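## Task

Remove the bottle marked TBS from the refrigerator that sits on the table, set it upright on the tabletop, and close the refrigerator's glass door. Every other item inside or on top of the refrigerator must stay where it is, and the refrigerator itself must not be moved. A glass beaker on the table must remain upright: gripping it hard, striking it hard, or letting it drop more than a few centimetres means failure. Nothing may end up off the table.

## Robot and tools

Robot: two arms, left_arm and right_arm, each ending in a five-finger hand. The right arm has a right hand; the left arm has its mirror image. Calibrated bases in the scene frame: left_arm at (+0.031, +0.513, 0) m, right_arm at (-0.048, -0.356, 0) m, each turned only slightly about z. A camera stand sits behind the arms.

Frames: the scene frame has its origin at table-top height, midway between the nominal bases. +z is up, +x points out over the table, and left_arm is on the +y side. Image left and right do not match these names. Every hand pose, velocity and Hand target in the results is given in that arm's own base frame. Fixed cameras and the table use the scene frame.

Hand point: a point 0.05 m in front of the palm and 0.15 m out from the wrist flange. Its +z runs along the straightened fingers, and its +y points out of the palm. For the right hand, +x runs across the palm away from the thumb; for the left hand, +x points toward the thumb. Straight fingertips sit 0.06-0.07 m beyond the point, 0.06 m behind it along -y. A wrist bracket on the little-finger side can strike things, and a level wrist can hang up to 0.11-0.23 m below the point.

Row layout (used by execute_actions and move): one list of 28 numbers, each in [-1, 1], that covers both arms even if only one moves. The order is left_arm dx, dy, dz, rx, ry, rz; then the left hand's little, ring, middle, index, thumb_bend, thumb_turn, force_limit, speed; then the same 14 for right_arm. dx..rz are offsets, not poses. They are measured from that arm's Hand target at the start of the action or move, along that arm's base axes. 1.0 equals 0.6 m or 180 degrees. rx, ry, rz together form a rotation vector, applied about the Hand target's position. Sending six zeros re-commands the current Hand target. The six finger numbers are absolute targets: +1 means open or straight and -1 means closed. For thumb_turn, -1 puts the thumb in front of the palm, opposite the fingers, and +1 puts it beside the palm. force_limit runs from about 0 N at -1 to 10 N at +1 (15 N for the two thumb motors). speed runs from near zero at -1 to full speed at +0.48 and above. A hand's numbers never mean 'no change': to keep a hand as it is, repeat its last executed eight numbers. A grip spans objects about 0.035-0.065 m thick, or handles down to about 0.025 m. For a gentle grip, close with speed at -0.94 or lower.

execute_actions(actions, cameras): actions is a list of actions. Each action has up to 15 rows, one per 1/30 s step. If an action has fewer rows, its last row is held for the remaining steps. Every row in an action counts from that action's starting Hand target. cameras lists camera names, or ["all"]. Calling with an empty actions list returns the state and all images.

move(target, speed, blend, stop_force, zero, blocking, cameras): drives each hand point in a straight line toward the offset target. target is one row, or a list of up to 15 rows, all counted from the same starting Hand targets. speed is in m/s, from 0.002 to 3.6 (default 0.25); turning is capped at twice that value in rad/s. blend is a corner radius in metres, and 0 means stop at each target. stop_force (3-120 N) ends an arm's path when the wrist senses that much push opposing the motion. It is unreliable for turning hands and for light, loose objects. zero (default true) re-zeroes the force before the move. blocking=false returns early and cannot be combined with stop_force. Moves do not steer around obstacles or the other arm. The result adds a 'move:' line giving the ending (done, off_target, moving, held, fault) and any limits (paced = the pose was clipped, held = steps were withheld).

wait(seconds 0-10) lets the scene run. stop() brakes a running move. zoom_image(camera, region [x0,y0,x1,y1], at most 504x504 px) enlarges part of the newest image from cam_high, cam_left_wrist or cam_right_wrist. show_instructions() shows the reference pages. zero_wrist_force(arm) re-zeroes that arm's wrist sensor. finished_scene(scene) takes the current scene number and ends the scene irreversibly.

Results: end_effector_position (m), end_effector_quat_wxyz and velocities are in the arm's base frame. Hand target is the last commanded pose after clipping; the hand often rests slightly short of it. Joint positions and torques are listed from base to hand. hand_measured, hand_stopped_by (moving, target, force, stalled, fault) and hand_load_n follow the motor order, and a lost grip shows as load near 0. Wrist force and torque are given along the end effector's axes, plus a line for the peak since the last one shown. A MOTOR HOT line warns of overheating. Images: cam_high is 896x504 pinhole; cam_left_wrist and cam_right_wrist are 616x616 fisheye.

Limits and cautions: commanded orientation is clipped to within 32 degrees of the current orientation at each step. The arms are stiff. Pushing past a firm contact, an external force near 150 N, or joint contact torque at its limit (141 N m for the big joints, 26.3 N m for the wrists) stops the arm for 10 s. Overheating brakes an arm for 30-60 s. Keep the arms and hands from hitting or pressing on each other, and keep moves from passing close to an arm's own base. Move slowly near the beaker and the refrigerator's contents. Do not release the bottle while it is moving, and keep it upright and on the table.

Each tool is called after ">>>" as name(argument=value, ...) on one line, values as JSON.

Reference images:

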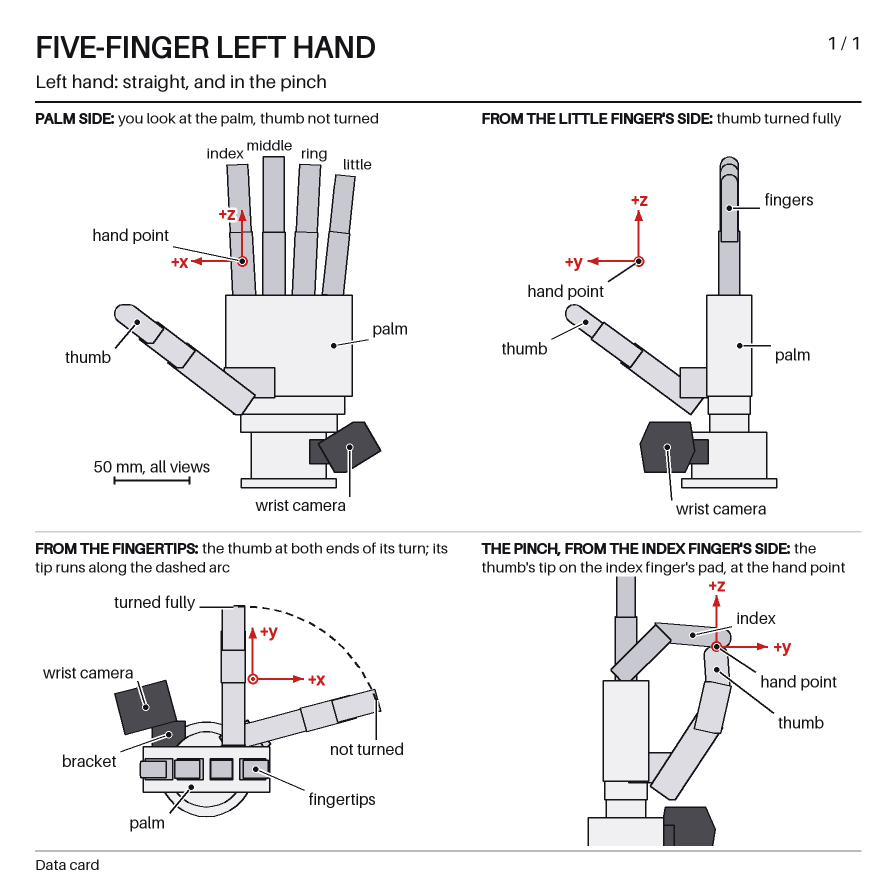

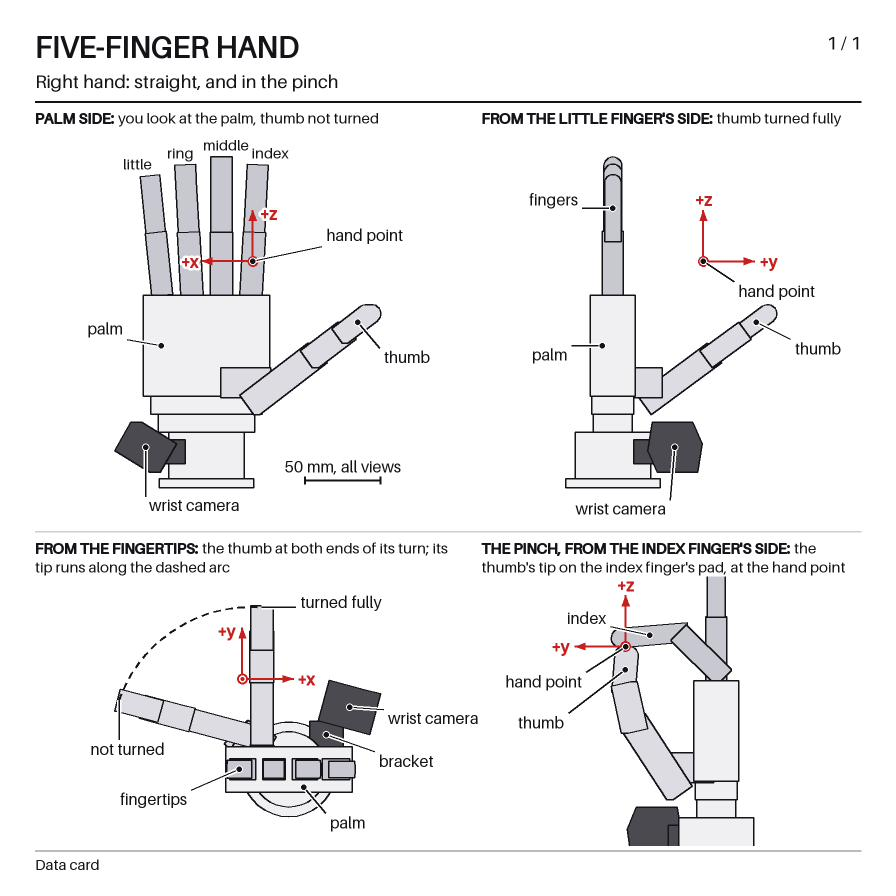

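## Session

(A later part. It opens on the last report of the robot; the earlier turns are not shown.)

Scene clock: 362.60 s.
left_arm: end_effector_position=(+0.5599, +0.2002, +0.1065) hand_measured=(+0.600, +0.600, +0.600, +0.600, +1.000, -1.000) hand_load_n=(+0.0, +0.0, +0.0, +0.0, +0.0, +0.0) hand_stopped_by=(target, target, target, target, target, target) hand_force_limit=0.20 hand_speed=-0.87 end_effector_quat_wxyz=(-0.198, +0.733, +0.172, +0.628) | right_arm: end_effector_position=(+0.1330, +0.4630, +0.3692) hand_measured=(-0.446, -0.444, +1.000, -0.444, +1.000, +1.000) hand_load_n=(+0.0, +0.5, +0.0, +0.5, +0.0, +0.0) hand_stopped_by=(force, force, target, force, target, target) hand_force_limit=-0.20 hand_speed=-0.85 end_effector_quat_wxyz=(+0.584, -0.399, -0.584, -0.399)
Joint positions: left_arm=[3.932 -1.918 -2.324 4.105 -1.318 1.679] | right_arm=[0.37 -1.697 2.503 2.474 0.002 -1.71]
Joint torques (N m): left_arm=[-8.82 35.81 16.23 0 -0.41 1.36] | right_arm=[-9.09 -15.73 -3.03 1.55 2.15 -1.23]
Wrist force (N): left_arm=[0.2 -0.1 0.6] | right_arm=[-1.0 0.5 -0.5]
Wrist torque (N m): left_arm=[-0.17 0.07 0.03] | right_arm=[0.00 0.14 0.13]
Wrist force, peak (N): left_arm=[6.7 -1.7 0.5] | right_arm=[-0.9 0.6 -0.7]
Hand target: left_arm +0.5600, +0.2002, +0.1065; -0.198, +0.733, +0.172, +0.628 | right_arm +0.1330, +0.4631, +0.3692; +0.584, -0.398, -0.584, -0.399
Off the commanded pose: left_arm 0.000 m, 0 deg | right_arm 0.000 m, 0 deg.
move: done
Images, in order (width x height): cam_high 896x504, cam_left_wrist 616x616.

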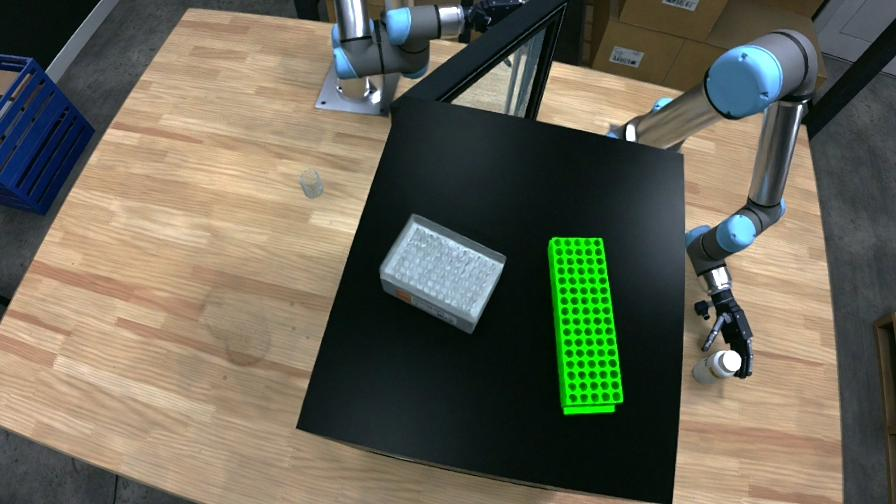

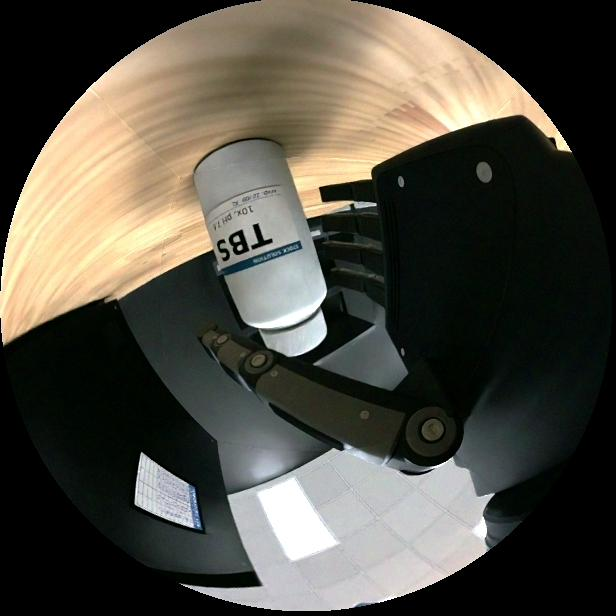

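>>> move(target=[[0,0,0,0,0,0,1,1,1,1,1,-1,0.2,-0.5, 0,0,0,0,0,0,-0.8,-0.75,1,-0.75,1,1,-0.2,-0.85]], speed=0.02)

>>> move(target=[[-0.159,-0.0943,0.02,0,0,0,1,1,1,1,1,-1,0.2,-0.5, 0,0,0,0,0,0,-0.8,-0.75,1,-0.75,1,1,-0.2,-0.85]], speed=0.07, cameras=["cam_high","cam_left_wrist"])

>>> zoom_image(camera="cam_high", region=[600, 170, 850, 420])

Scene clock: 369.97 s.
left_arm: end_effector_position=(+0.5599, +0.2002, +0.1065) hand_measured=(+1.000, +1.000, +1.000, +1.000, +1.000, -1.000) hand_load_n=(+0.0, +0.0, +0.0, +0.0, +0.0, +0.0) hand_stopped_by=(target, target, target, target, target, target) hand_force_limit=0.20 hand_speed=-0.50 end_effector_quat_wxyz=(-0.198, +0.733, +0.172, +0.628) | right_arm: end_effector_position=(+0.1330, +0.4630, +0.3692) hand_measured=(-0.446, -0.444, +1.000, -0.444, +1.000, +1.000) hand_load_n=(+0.0, +0.5, +0.0, +0.5, +0.0, +0.0) hand_stopped_by=(force, force, target, force, target, target) hand_force_limit=-0.20 hand_speed=-0.85 end_effector_quat_wxyz=(+0.584, -0.399, -0.584, -0.399)
Joint positions: left_arm=[3.932 -1.918 -2.324 4.105 -1.318 1.679] | right_arm=[0.37 -1.698 2.504 2.476 0.002 -1.712]
Joint torques (N m): left_arm=[-7.37 35.86 16.56 1.61 -0.11 0.53] | right_arm=[-8.43 -14.99 -3.94 1.86 2.06 -1.48]
Wrist force (N): left_arm=[0.2 0.1 0.6] | right_arm=[-0.8 0.3 -0.5]
Wrist torque (N m): left_arm=[-0.14 0.08 0.01] | right_arm=[-0.02 0.11 0.15]
Wrist force, peak (N): left_arm=[0.9 0.5 0.8] | right_arm=[-1.1 0.4 -0.8]
Hand target: left_arm +0.5600, +0.2002, +0.1065; -0.198, +0.733, +0.172, +0.628 | right_arm +0.1330, +0.4631, +0.3692; +0.584, -0.398, -0.584, -0.399
Off the commanded pose: left_arm 0.000 m, 0 deg | right_arm 0.000 m, 0 deg.
move: done

Scene clock: 371.90 s.
left_arm: end_effector_position=(+0.4645, +0.1437, +0.1186) hand_measured=(+1.000, +1.000, +1.000, +1.000, +1.000, -1.000) hand_load_n=(+0.0, +0.0, +0.0, +0.0, +0.0, +0.0) hand_stopped_by=(target, target, target, target, target, target) hand_force_limit=0.20 hand_speed=-0.50 end_effector_quat_wxyz=(-0.198, +0.733, +0.172, +0.628) | right_arm: end_effector_position=(+0.1330, +0.4630, +0.3692) hand_measured=(-0.446, -0.444, +1.000, -0.444, +1.000, +1.000) hand_load_n=(+0.0, +0.5, +0.0, +0.5, +0.0, +0.0) hand_stopped_by=(force, force, target, force, target, target) hand_force_limit=-0.20 hand_speed=-0.85 end_effector_quat_wxyz=(+0.584, -0.399, -0.584, -0.399)
Joint positions: left_arm=[4.077 -1.676 -2.634 4.165 -1.175 1.701] | right_arm=[0.37 -1.7 2.505 2.484 0.002 -1.719]
Joint torques (N m): left_arm=[-13.86 1.39 18.69 -0.8 -1.18 -0.02] | right_arm=[-8.8 -15.83 -2.78 1.47 2.16 -1.43]
Wrist force (N): left_arm=[0.4 -0.3 0.5] | right_arm=[-0.7 0.4 -0.6]
Wrist torque (N m): left_arm=[-0.21 0.06 -0.06] | right_arm=[0.00 0.10 0.15]
Wrist force, peak (N): left_arm=[1.0 -0.1 1.4] | right_arm=[-0.8 0.5 -0.7]
Hand target: left_arm +0.4646, +0.1436, +0.1185; -0.198, +0.733, +0.172, +0.628 | right_arm +0.1330, +0.4631, +0.3692; +0.584, -0.398, -0.584, -0.399
Off the commanded pose: left_arm 0.000 m, 0 deg | right_arm 0.000 m, 0 deg.
move: done
Images, in order (width x height): cam_high 896x504, cam_left_wrist 616x616.

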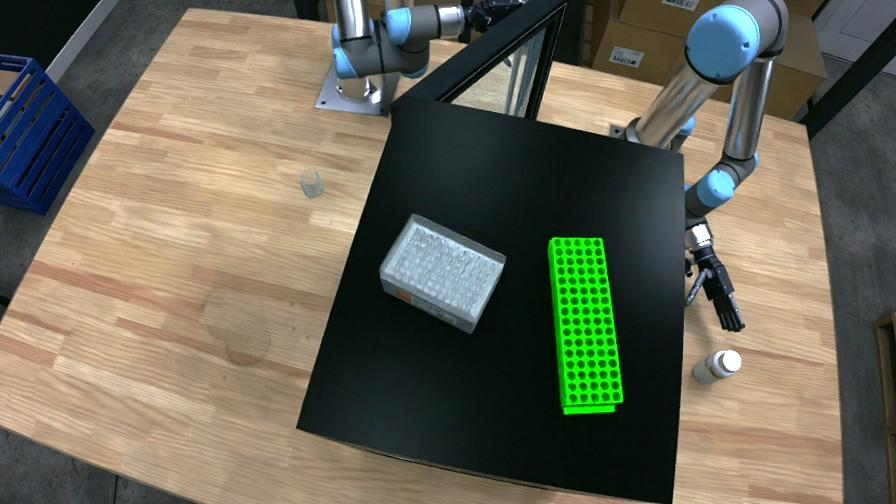

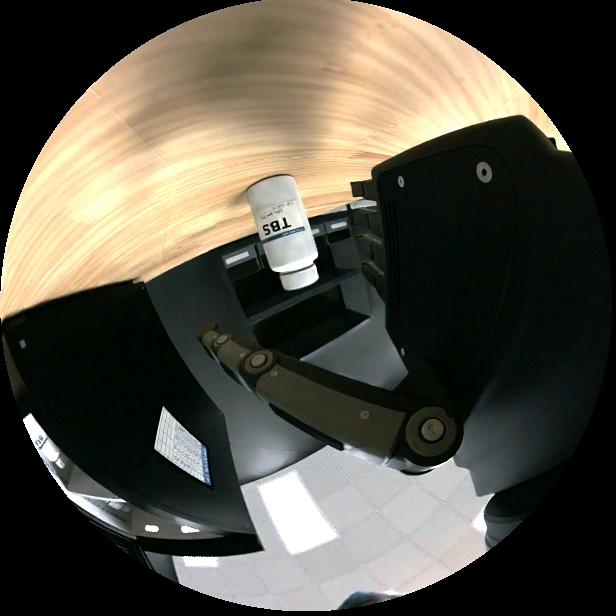

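Scaled by 2.016 from the camera's 896x504 image, which has a finer 1280x720 frame.

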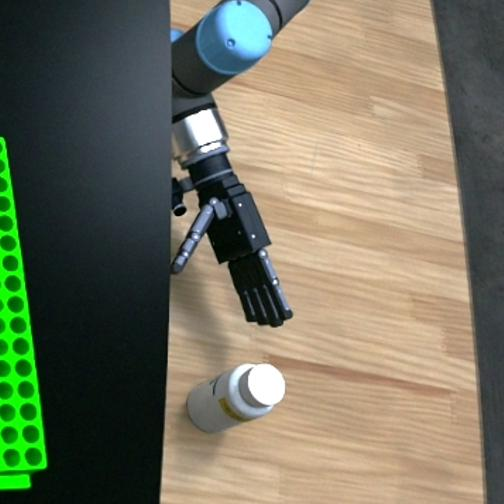

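>>> move(target=[[0,0,0,0,0,0,1,1,1,1,1,-1,0.2,-0.5, 0.081,0.1227,0,0,0,-0.05,-0.8,-0.75,1,-0.75,1,1,-0.2,-0.85]], speed=0.05, cameras=["cam_right_wrist"])

>>> move(target=[[0,0,0,0,0,0,1,1,1,1,1,-1,0.2,-0.5, 0.1048,0.1036,0,0,0,-0.05,-0.8,-0.75,1,-0.75,1,1,-0.2,-0.85],[0,0,0,0,0,0,1,1,1,1,1,-1,0.2,-0.5, 0.2402,0.189,0,0,0,-0.1056,-0.8,-0.75,1,-0.75,1,1,-0.2,-0.85]], speed=0.07, blend=0.01, cameras=["cam_high","cam_right_wrist"])

Scene clock: 381.83 s.
left_arm: end_effector_position=(+0.4645, +0.1436, +0.1185) hand_measured=(+1.000, +1.000, +1.000, +1.000, +1.000, -1.000) hand_load_n=(+0.0, +0.0, +0.0, +0.0, +0.0, +0.0) hand_stopped_by=(target, target, target, target, target, target) hand_force_limit=0.20 hand_speed=-0.50 end_effector_quat_wxyz=(-0.198, +0.733, +0.172, +0.628) | right_arm: end_effector_position=(+0.1815, +0.5367, +0.3692) hand_measured=(-0.446, -0.444, +1.000, -0.444, +1.000, +1.000) hand_load_n=(+0.0, +0.5, +0.0, +0.0, +0.0, +0.0) hand_stopped_by=(force, force, target, force, target, target) hand_force_limit=-0.20 hand_speed=-0.85 end_effector_quat_wxyz=(+0.551, -0.443, -0.551, -0.444)
Joint positions: left_arm=[4.077 -1.676 -2.634 4.165 -1.175 1.701] | right_arm=[0.593 -1.49 2.308 2.32 -0.378 -1.568]
Joint torques (N m): left_arm=[-12.61 2.23 18.06 1.67 -1.32 -1.96] | right_arm=[-7.15 -23.22 -3.31 -0.86 1.07 0.84]
Wrist force (N): left_arm=[0.4 -0.2 0.6] | right_arm=[-0.5 -0.1 -0.7]
Wrist torque (N m): left_arm=[-0.21 0.05 -0.05] | right_arm=[-0.09 0.13 0.00]
Wrist force, peak (N): left_arm=[0.5 0.0 1.0] | right_arm=[-0.8 2.0 2.0]
Hand target: left_arm +0.4646, +0.1436, +0.1185; -0.198, +0.733, +0.172, +0.628 | right_arm +0.1816, +0.5367, +0.3692; +0.551, -0.443, -0.551, -0.444
Off the commanded pose: left_arm 0.000 m, 0 deg | right_arm 0.000 m, 0 deg.
move: done
Images, in order (width x height): cam_right_wrist 616x616.

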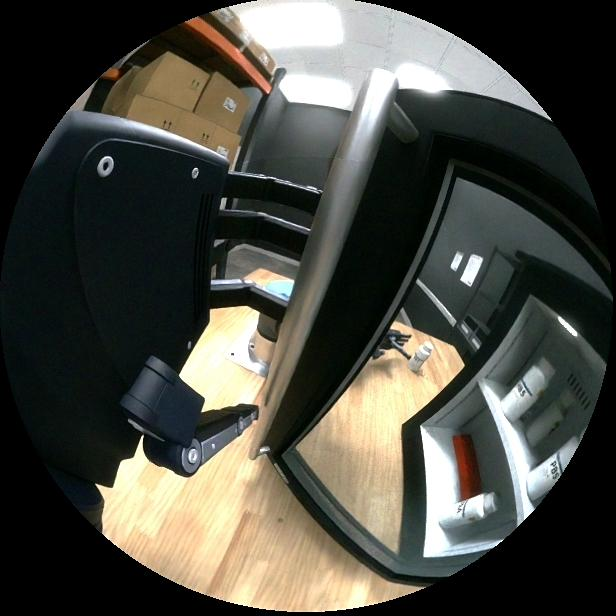

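Scene clock: 384.80 s.
left_arm: end_effector_position=(+0.4646, +0.1436, +0.1185) hand_measured=(+1.000, +1.000, +1.000, +1.000, +1.000, -1.000) hand_load_n=(+0.0, +0.0, +0.0, +0.0, -0.5, +0.0) hand_stopped_by=(target, target, target, target, target, target) hand_force_limit=0.20 hand_speed=-0.50 end_effector_quat_wxyz=(-0.198, +0.733, +0.172, +0.628) | right_arm: end_effector_position=(+0.3256, +0.6502, +0.3691) hand_measured=(-0.446, -0.444, +1.000, -0.444, +1.000, +1.000) hand_load_n=(+0.0, +0.5, +0.0, +0.0, +0.0, +0.0) hand_stopped_by=(force, force, target, force, target, target) hand_force_limit=-0.20 hand_speed=-0.85 end_effector_quat_wxyz=(-0.470, +0.528, +0.470, +0.529)
Joint positions: left_arm=[4.077 -1.676 -2.634 4.165 -1.175 1.701] | right_arm=[0.76 -1.192 1.908 2.424 -0.876 -1.571]
Joint torques (N m): left_arm=[-10.9 2.44 18.37 1.46 -1.26 -1.8] | right_arm=[-6.21 -37.35 -6 -3.25 2.01 -1.44]
Wrist force (N): left_arm=[0.5 -0.1 0.5] | right_arm=[-0.3 -0.3 -0.7]
Wrist torque (N m): left_arm=[-0.19 0.04 -0.05] | right_arm=[-0.09 0.02 0.14]
Wrist force, peak (N): left_arm=[0.2 -0.5 0.9] | right_arm=[0.0 -4.2 -3.5]
Hand target: left_arm +0.4646, +0.1436, +0.1185; -0.198, +0.733, +0.172, +0.628 | right_arm +0.3257, +0.6501, +0.3692; -0.470, +0.528, +0.470, +0.529
Off the commanded pose: left_arm 0.000 m, 0 deg | right_arm 0.000 m, 0 deg.
move: done
Images, in order (width x height): cam_high 896x504, cam_right_wrist 616x616.

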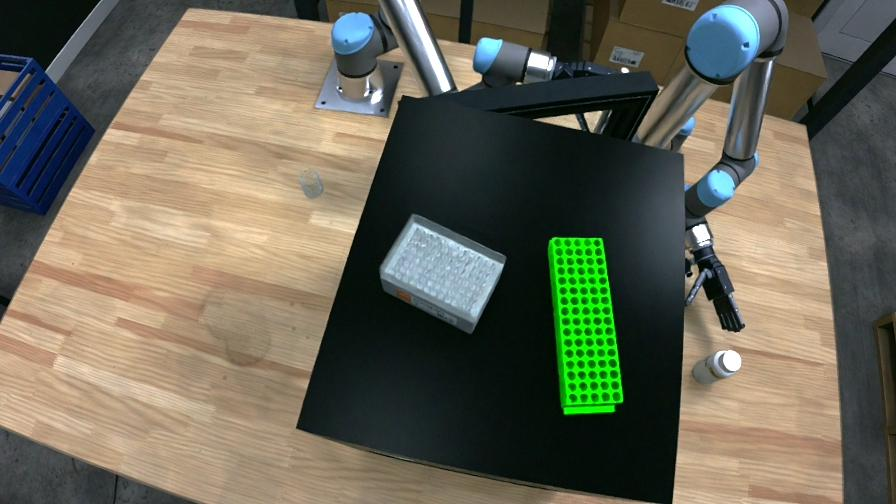

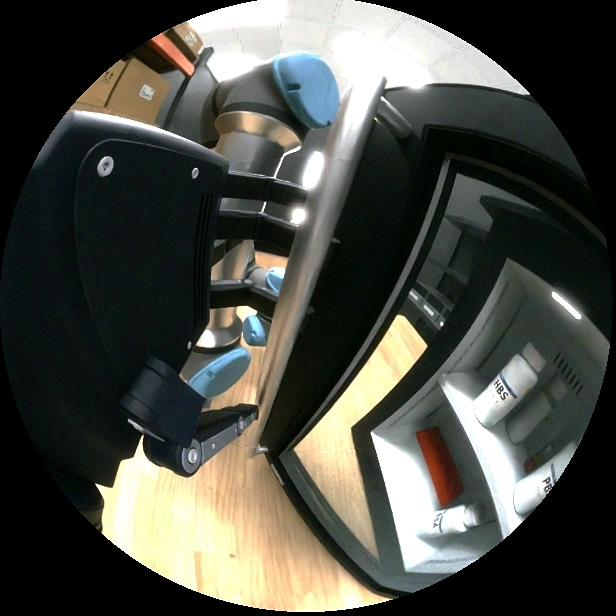

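>>> move(target=[[0,0,0,0,0,0,1,1,1,1,1,-1,0.2,-0.5, 0.1516,0.0523,0,0,0,-0.0611,-0.8,-0.75,1,-0.75,1,1,-0.2,-0.85],[0,0,0,0,0,0,1,1,1,1,1,-1,0.2,-0.5, 0.2375,0.0663,0,0,0,-0.0944,-0.8,-0.75,1,-0.75,1,1,-0.2,-0.85]], speed=0.06, blend=0.01, cameras=["cam_right_wrist"])

>>> move(target=[[0,0,0,0,0,0,1,1,1,1,1,-1,0.2,-0.5, 0,0,0,0,0,0,0.05,0.05,1,0.05,1,1,-0.2,-0.5]], speed=0.06)

>>> move(target=[[0,0,0,0,0,0,1,1,1,1,1,-1,0.2,-0.5, -0.1068,0.047,0,0,0,0,0.05,0.05,1,0.05,1,1,-0.2,-0.5]], speed=0.06, cameras=["cam_right_wrist"])

Scene clock: 392.30 s.
left_arm: end_effector_position=(+0.4646, +0.1436, +0.1185) hand_measured=(+1.000, +1.000, +1.000, +1.000, +1.000, -1.000) hand_load_n=(+0.0, +0.0, +0.0, +0.0, +0.0, +0.0) hand_stopped_by=(target, target, target, target, target, target) hand_force_limit=0.20 hand_speed=-0.50 end_effector_quat_wxyz=(-0.198, +0.733, +0.172, +0.628) | right_arm: end_effector_position=(+0.4683, +0.6899, +0.3691) hand_measured=(-0.446, -0.444, +1.000, -0.444, +1.000, +1.000) hand_load_n=(+0.0, +0.0, +0.0, +0.0, +0.0, +0.0) hand_stopped_by=(force, force, target, force, target, target) hand_force_limit=-0.20 hand_speed=-0.85 end_effector_quat_wxyz=(-0.387, +0.592, +0.387, +0.593)
Joint positions: left_arm=[4.077 -1.676 -2.634 4.165 -1.175 1.701] | right_arm=[0.765 -0.986 1.572 2.554 -1.179 -1.571]
Joint torques (N m): left_arm=[-7.94 3.7 18.47 1.37 -1.21 -1.86] | right_arm=[1.9 -46.62 -7.24 -3.3 1.82 -1.47]
Wrist force (N): left_arm=[0.1 -0.3 0.7] | right_arm=[-0.2 -0.5 -0.8]
Wrist torque (N m): left_arm=[-0.22 0.10 -0.08] | right_arm=[-0.12 0.06 0.14]
Wrist force, peak (N): left_arm=[0.7 -0.3 0.8] | right_arm=[-0.1 -3.3 -2.7]
Hand target: left_arm +0.4646, +0.1436, +0.1185; -0.198, +0.733, +0.172, +0.628 | right_arm +0.4682, +0.6899, +0.3692; -0.387, +0.591, +0.387, +0.593
Off the commanded pose: left_arm 0.000 m, 0 deg | right_arm 0.000 m, 0 deg.
move: done
Images, in order (width x height): cam_right_wrist 616x616.

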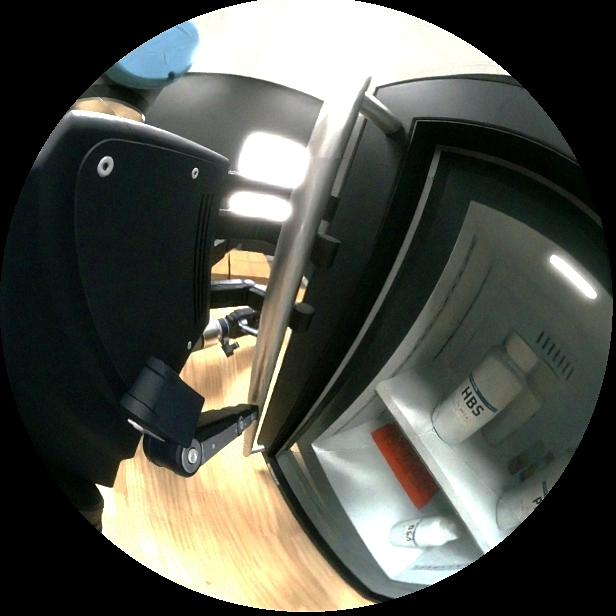

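Scene clock: 392.93 s.
left_arm: end_effector_position=(+0.4646, +0.1436, +0.1185) hand_measured=(+1.000, +1.000, +1.000, +1.000, +1.000, -1.000) hand_load_n=(+0.0, +0.0, +0.0, +0.0, +0.0, +0.0) hand_stopped_by=(target, target, target, target, target, target) hand_force_limit=0.20 hand_speed=-0.50 end_effector_quat_wxyz=(-0.198, +0.733, +0.172, +0.628) | right_arm: end_effector_position=(+0.4682, +0.6899, +0.3692) hand_measured=(+0.050, +0.050, +1.000, +0.050, +1.000, +1.000) hand_load_n=(+0.0, +0.0, +0.0, +0.0, +0.0, +0.0) hand_stopped_by=(target, target, target, target, target, target) hand_force_limit=-0.20 hand_speed=-0.50 end_effector_quat_wxyz=(-0.387, +0.591, +0.387, +0.593)
Joint positions: left_arm=[4.077 -1.676 -2.634 4.165 -1.175 1.701] | right_arm=[0.765 -0.986 1.572 2.554 -1.179 -1.571]
Joint torques (N m): left_arm=[-9.28 4.12 18.05 1.35 -1.09 -1.93] | right_arm=[5.47 -46.21 -8.65 -2.31 0.92 -1.36]
Wrist force (N): left_arm=[0.1 -0.1 0.5] | right_arm=[-0.2 -0.4 -0.6]
Wrist torque (N m): left_arm=[-0.19 0.10 -0.09] | right_arm=[-0.11 0.06 0.14]
Wrist force, peak (N): left_arm=[0.1 0.0 0.9] | right_arm=[-0.2 -1.9 -2.3]
Hand target: left_arm +0.4646, +0.1436, +0.1185; -0.198, +0.733, +0.172, +0.628 | right_arm +0.4682, +0.6899, +0.3692; -0.387, +0.591, +0.387, +0.593
Off the commanded pose: left_arm 0.000 m, 0 deg | right_arm 0.000 m, 0 deg.
move: done

Scene clock: 394.40 s.
left_arm: end_effector_position=(+0.4646, +0.1436, +0.1185) hand_measured=(+1.000, +1.000, +1.000, +1.000, +1.000, -1.000) hand_load_n=(+0.0, +0.0, -0.5, +0.0, +0.0, -0.5) hand_stopped_by=(target, target, target, target, target, target) hand_force_limit=0.20 hand_speed=-0.50 end_effector_quat_wxyz=(-0.198, +0.733, +0.172, +0.628) | right_arm: end_effector_position=(+0.4040, +0.7181, +0.3692) hand_measured=(+0.050, +0.050, +1.000, +0.050, +1.000, +1.000) hand_load_n=(+0.0, +0.0, +0.0, +0.0, +0.0, +0.0) hand_stopped_by=(target, target, target, target, target, target) hand_force_limit=-0.20 hand_speed=-0.50 end_effector_quat_wxyz=(-0.387, +0.591, +0.387, +0.593) end_effector_velocity=(+0.002, -0.001, +0.000) end_effector_angular_velocity=(+0.000, +0.000, +0.000)
Joint positions: left_arm=[4.077 -1.676 -2.634 4.165 -1.175 1.701] | right_arm=[0.884 -1 1.596 2.544 -1.298 -1.571]
Joint velocities: left_arm=[within noise] | right_arm=[-0.004 0 0 0 0.005 0]
Joint torques (N m): left_arm=[-8.15 3.95 18.67 1.37 -1.15 -1.88] | right_arm=[-8.13 -40.82 -15.02 -2.72 2.13 -1.44]
Wrist force (N): left_arm=[0.0 0.0 0.6] | right_arm=[-0.5 -0.6 -1.0]
Wrist torque (N m): left_arm=[-0.18 0.11 -0.09] | right_arm=[-0.12 0.11 0.13]
Wrist force, peak (N): left_arm=[0.7 -0.2 0.9] | right_arm=[-0.6 -1.4 -1.1]
Hand target: left_arm +0.4646, +0.1436, +0.1185; -0.198, +0.733, +0.172, +0.628 | right_arm +0.4041, +0.7181, +0.3692; -0.387, +0.591, +0.387, +0.593
Off the commanded pose: left_arm 0.000 m, 0 deg | right_arm 0.000 m, 0 deg.
move: done
Images, in order (width x height): cam_right_wrist 616x616.

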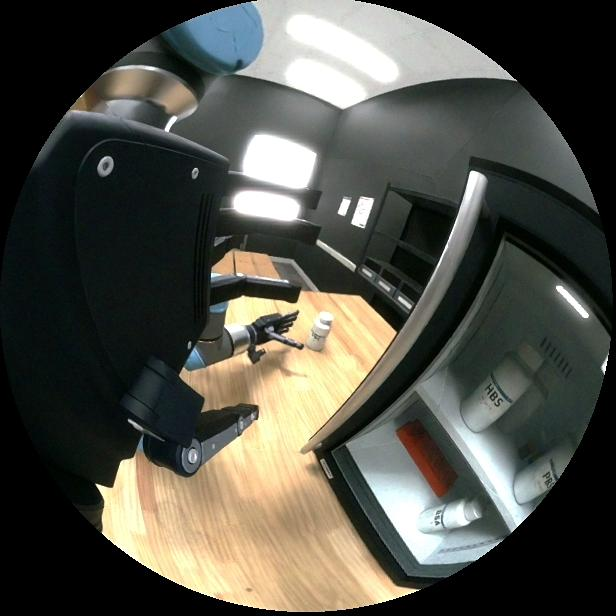

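>>> move(target=[[0,0,0,0,0,0,1,1,1,1,1,-1,0.2,-0.5, 0.008,-0.0332,0,0,0,-0.0778,1,1,1,1,1,1,-0.2,-0.5],[0,0,0,0,0,0,1,1,1,1,1,-1,0.2,-0.5, 0.0738,-0.085,0,0,0,-0.0778,1,1,1,1,1,1,-0.2,-0.5]], speed=0.08)

>>> move(target=[[0,0,0,0,0,0,1,1,1,1,1,-1,0.2,-0.5, 0.1413,-0.0388,0,0,0,0,1,1,1,1,1,1,-0.2,-0.5]], speed=0.035, stop_force=20, cameras=["cam_right_wrist","cam_high"])

Scene clock: 402.70 s.
left_arm: end_effector_position=(+0.4646, +0.1436, +0.1185) hand_measured=(+1.000, +1.000, +1.000, +1.000, +1.000, -1.000) hand_load_n=(+0.0, +0.0, +0.0, +0.0, +0.0, -0.5) hand_stopped_by=(target, target, target, target, target, target) hand_force_limit=0.20 hand_speed=-0.50 end_effector_quat_wxyz=(-0.198, +0.733, +0.172, +0.628) | right_arm: end_effector_position=(+0.4483, +0.6670, +0.3692) hand_measured=(+1.000, +1.000, +1.000, +1.000, +1.000, +1.000) hand_load_n=(+0.0, +0.0, +0.0, +0.0, +0.0, +0.0) hand_stopped_by=(target, target, target, target, target, target) hand_force_limit=-0.20 hand_speed=-0.50 end_effector_quat_wxyz=(-0.312, +0.634, +0.312, +0.635)
Joint positions: left_arm=[4.077 -1.676 -2.634 4.165 -1.175 1.701] | right_arm=[0.877 -1.013 1.619 2.535 -1.534 -1.572]
Joint torques (N m): left_arm=[-5.4 5.1 18.67 1.45 -1.25 -1.78] | right_arm=[6.79 -31.86 -29.69 -0.75 -1.91 0.77]
Wrist force (N): left_arm=[0.3 0.0 0.7] | right_arm=[-0.5 -0.8 -1.0]
Wrist torque (N m): left_arm=[-0.19 0.09 -0.07] | right_arm=[-0.12 0.11 0.09]
Wrist force, peak (N): left_arm=[0.5 -0.1 1.0] | right_arm=[-0.6 -1.6 -0.9]
Hand target: left_arm +0.4646, +0.1436, +0.1185; -0.198, +0.733, +0.172, +0.628 | right_arm +0.4484, +0.6671, +0.3692; -0.312, +0.634, +0.312, +0.635
Off the commanded pose: left_arm 0.000 m, 0 deg | right_arm 0.000 m, 0 deg.
move: done

Scene clock: 405.87 s.
left_arm: end_effector_position=(+0.4646, +0.1436, +0.1185) hand_measured=(+1.000, +1.000, +1.000, +1.000, +1.000, -1.000) hand_load_n=(+0.0, +0.0, +0.0, +0.0, +0.0, +0.0) hand_stopped_by=(target, target, target, target, target, target) hand_force_limit=0.20 hand_speed=-0.50 end_effector_quat_wxyz=(-0.198, +0.733, +0.172, +0.628) | right_arm: end_effector_position=(+0.5218, +0.6469, +0.3692) hand_measured=(+1.000, +1.000, +1.000, +1.000, +1.000, +1.000) hand_load_n=(+0.0, +0.5, +0.0, +0.0, +0.0, +0.0) hand_stopped_by=(target, target, target, target, target, target) hand_force_limit=-0.20 hand_speed=-0.50 end_effector_quat_wxyz=(-0.312, +0.634, +0.312, +0.635)
Joint positions: left_arm=[4.077 -1.676 -2.634 4.165 -1.175 1.701] | right_arm=[0.756 -0.975 1.553 2.562 -1.414 -1.571]
Joint torques (N m): left_arm=[-4.45 5.38 18.3 1.29 -1.15 -2.02] | right_arm=[-18.73 -43.16 -6.02 -1.89 -1.55 -0.03]
Wrist force (N): left_arm=[0.0 -0.3 0.7] | right_arm=[4.3 -18.3 -2.9]
Wrist torque (N m): left_arm=[-0.22 0.12 -0.08] | right_arm=[-0.37 0.06 -0.02]
Wrist force, peak (N): left_arm=[0.5 -0.5 0.9] | right_arm=[-0.4 -41.9 -25.4]
Hand target: left_arm +0.4646, +0.1436, +0.1185; -0.198, +0.733, +0.172, +0.628 | right_arm +0.5218, +0.6469, +0.3692; -0.312, +0.634, +0.312, +0.635 (not the last commanded pose)
Off the commanded pose: left_arm 0.000 m, 0 deg | right_arm 0.012 m, 0 deg.
move: contact (right_arm)
Images, in order (width x height): cam_high 896x504, cam_right_wrist 616x616.

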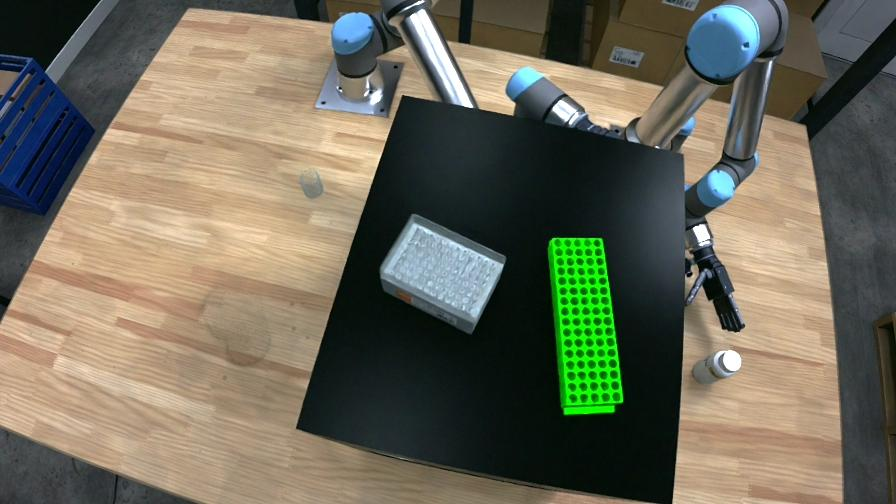

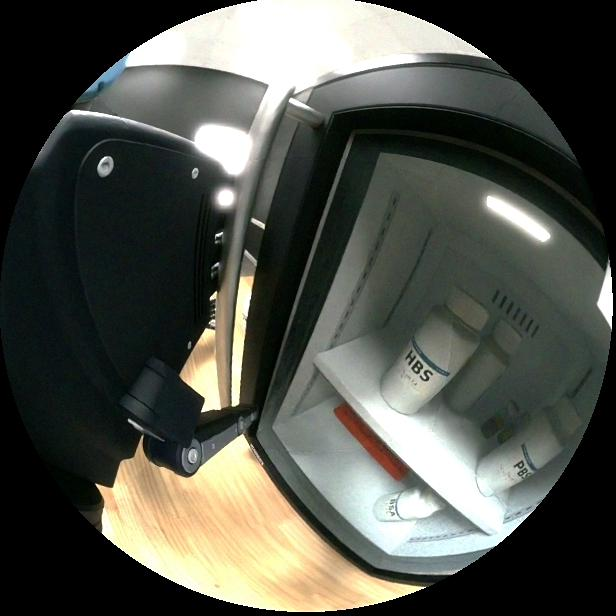

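Closed at the same spot as before. Retreat and verify.

>>> move(target=[[0,0,0,0,0,0,1,1,1,1,1,-1,0.2,-0.5, -0.1054,0.0816,0,0,0,0,1,1,1,1,1,1,-0.2,-0.5],[0,0,0,0,0,0,1,1,1,1,1,-1,0.2,-0.5, -0.2954,-0.18,0,0,0,-0.08,1,1,1,1,1,1,-0.2,-0.5]], speed=0.12, cameras=["cam_right_wrist","cam_high"])

>>> zoom_image(camera="cam_right_wrist", region=[250, 100, 616, 600])

Scene clock: 413.47 s.
left_arm: end_effector_position=(+0.4646, +0.1436, +0.1185) hand_measured=(+1.000, +1.000, +1.000, +1.000, +1.000, -1.000) hand_load_n=(+0.0, +0.0, +0.0, +0.0, +0.0, +0.0) hand_stopped_by=(target, target, target, target, target, target) hand_force_limit=0.20 hand_speed=-0.50 end_effector_quat_wxyz=(-0.198, +0.733, +0.172, +0.628) | right_arm: end_effector_position=(+0.3445, +0.5390, +0.3692) hand_measured=(+1.000, +1.000, +1.000, +1.000, +1.000, +1.000) hand_load_n=(+0.0, +0.0, +0.0, +0.0, +0.0, +0.0) hand_stopped_by=(target, target, target, target, target, target) hand_force_limit=-0.20 hand_speed=-0.50 end_effector_quat_wxyz=(-0.230, +0.668, +0.230, +0.669)
Joint positions: left_arm=[4.077 -1.676 -2.634 4.165 -1.175 1.701] | right_arm=[1.019 -1.242 1.984 2.399 -1.928 -1.572]
Joint torques (N m): left_arm=[-1.69 6.98 17.98 1.36 -1.11 -1.69] | right_arm=[-7.2 -28.2 -23.11 0.4 0.7 -1.35]
Wrist force (N): left_arm=[0.3 -0.4 0.8] | right_arm=[-1.7 -1.5 -0.9]
Wrist torque (N m): left_arm=[-0.24 0.09 -0.06] | right_arm=[-0.20 0.26 0.02]
Wrist force, peak (N): left_arm=[0.4 -0.3 1.0] | right_arm=[4.1 -18.6 -2.9]
Hand target: left_arm +0.4646, +0.1436, +0.1185; -0.198, +0.733, +0.172, +0.628 | right_arm +0.3446, +0.5389, +0.3692; -0.230, +0.668, +0.230, +0.669
Off the commanded pose: left_arm 0.000 m, 0 deg | right_arm 0.000 m, 0 deg.
move: done
Images, in order (width x height): cam_high 896x504, cam_right_wrist 616x616.

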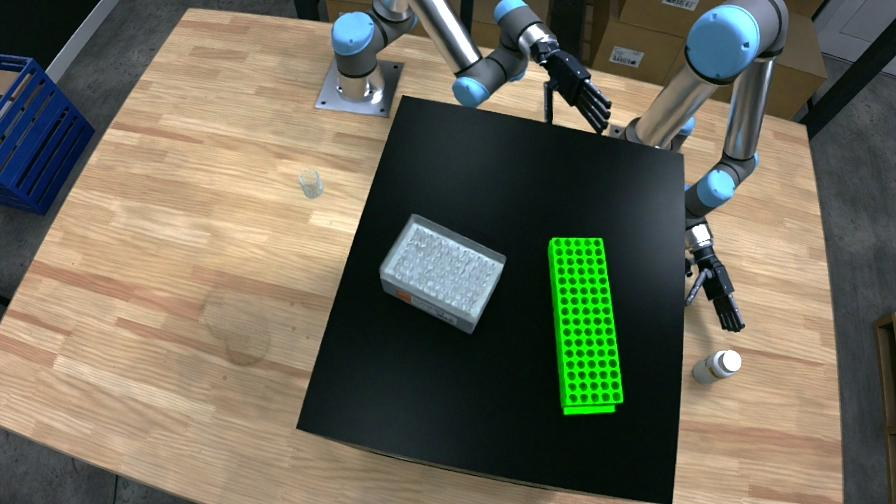

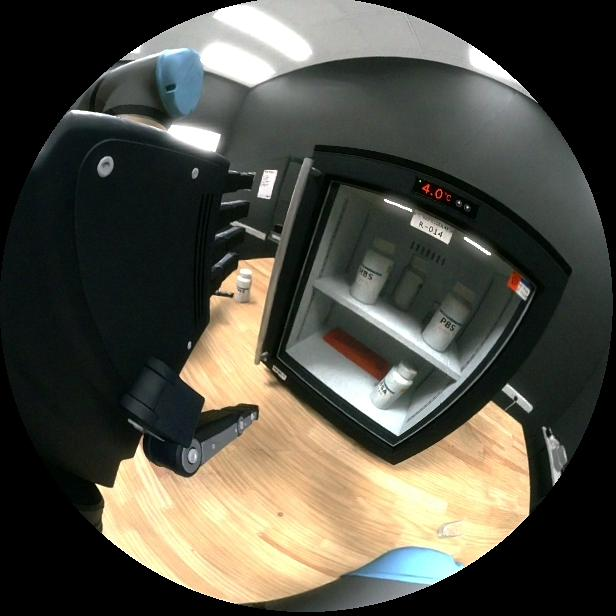

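Scaled by 1.008 from the camera's 616x616 image, which has a finer 880x880 frame.

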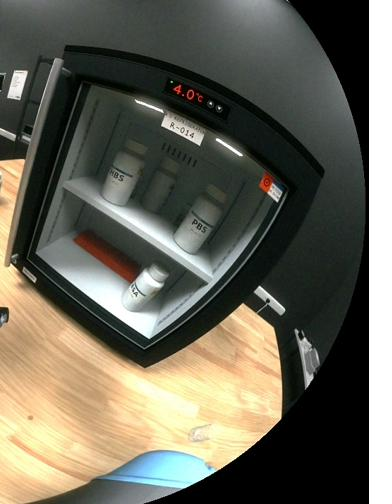

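>>> finished_scene(scene=2)

The scene is finished: the task was done.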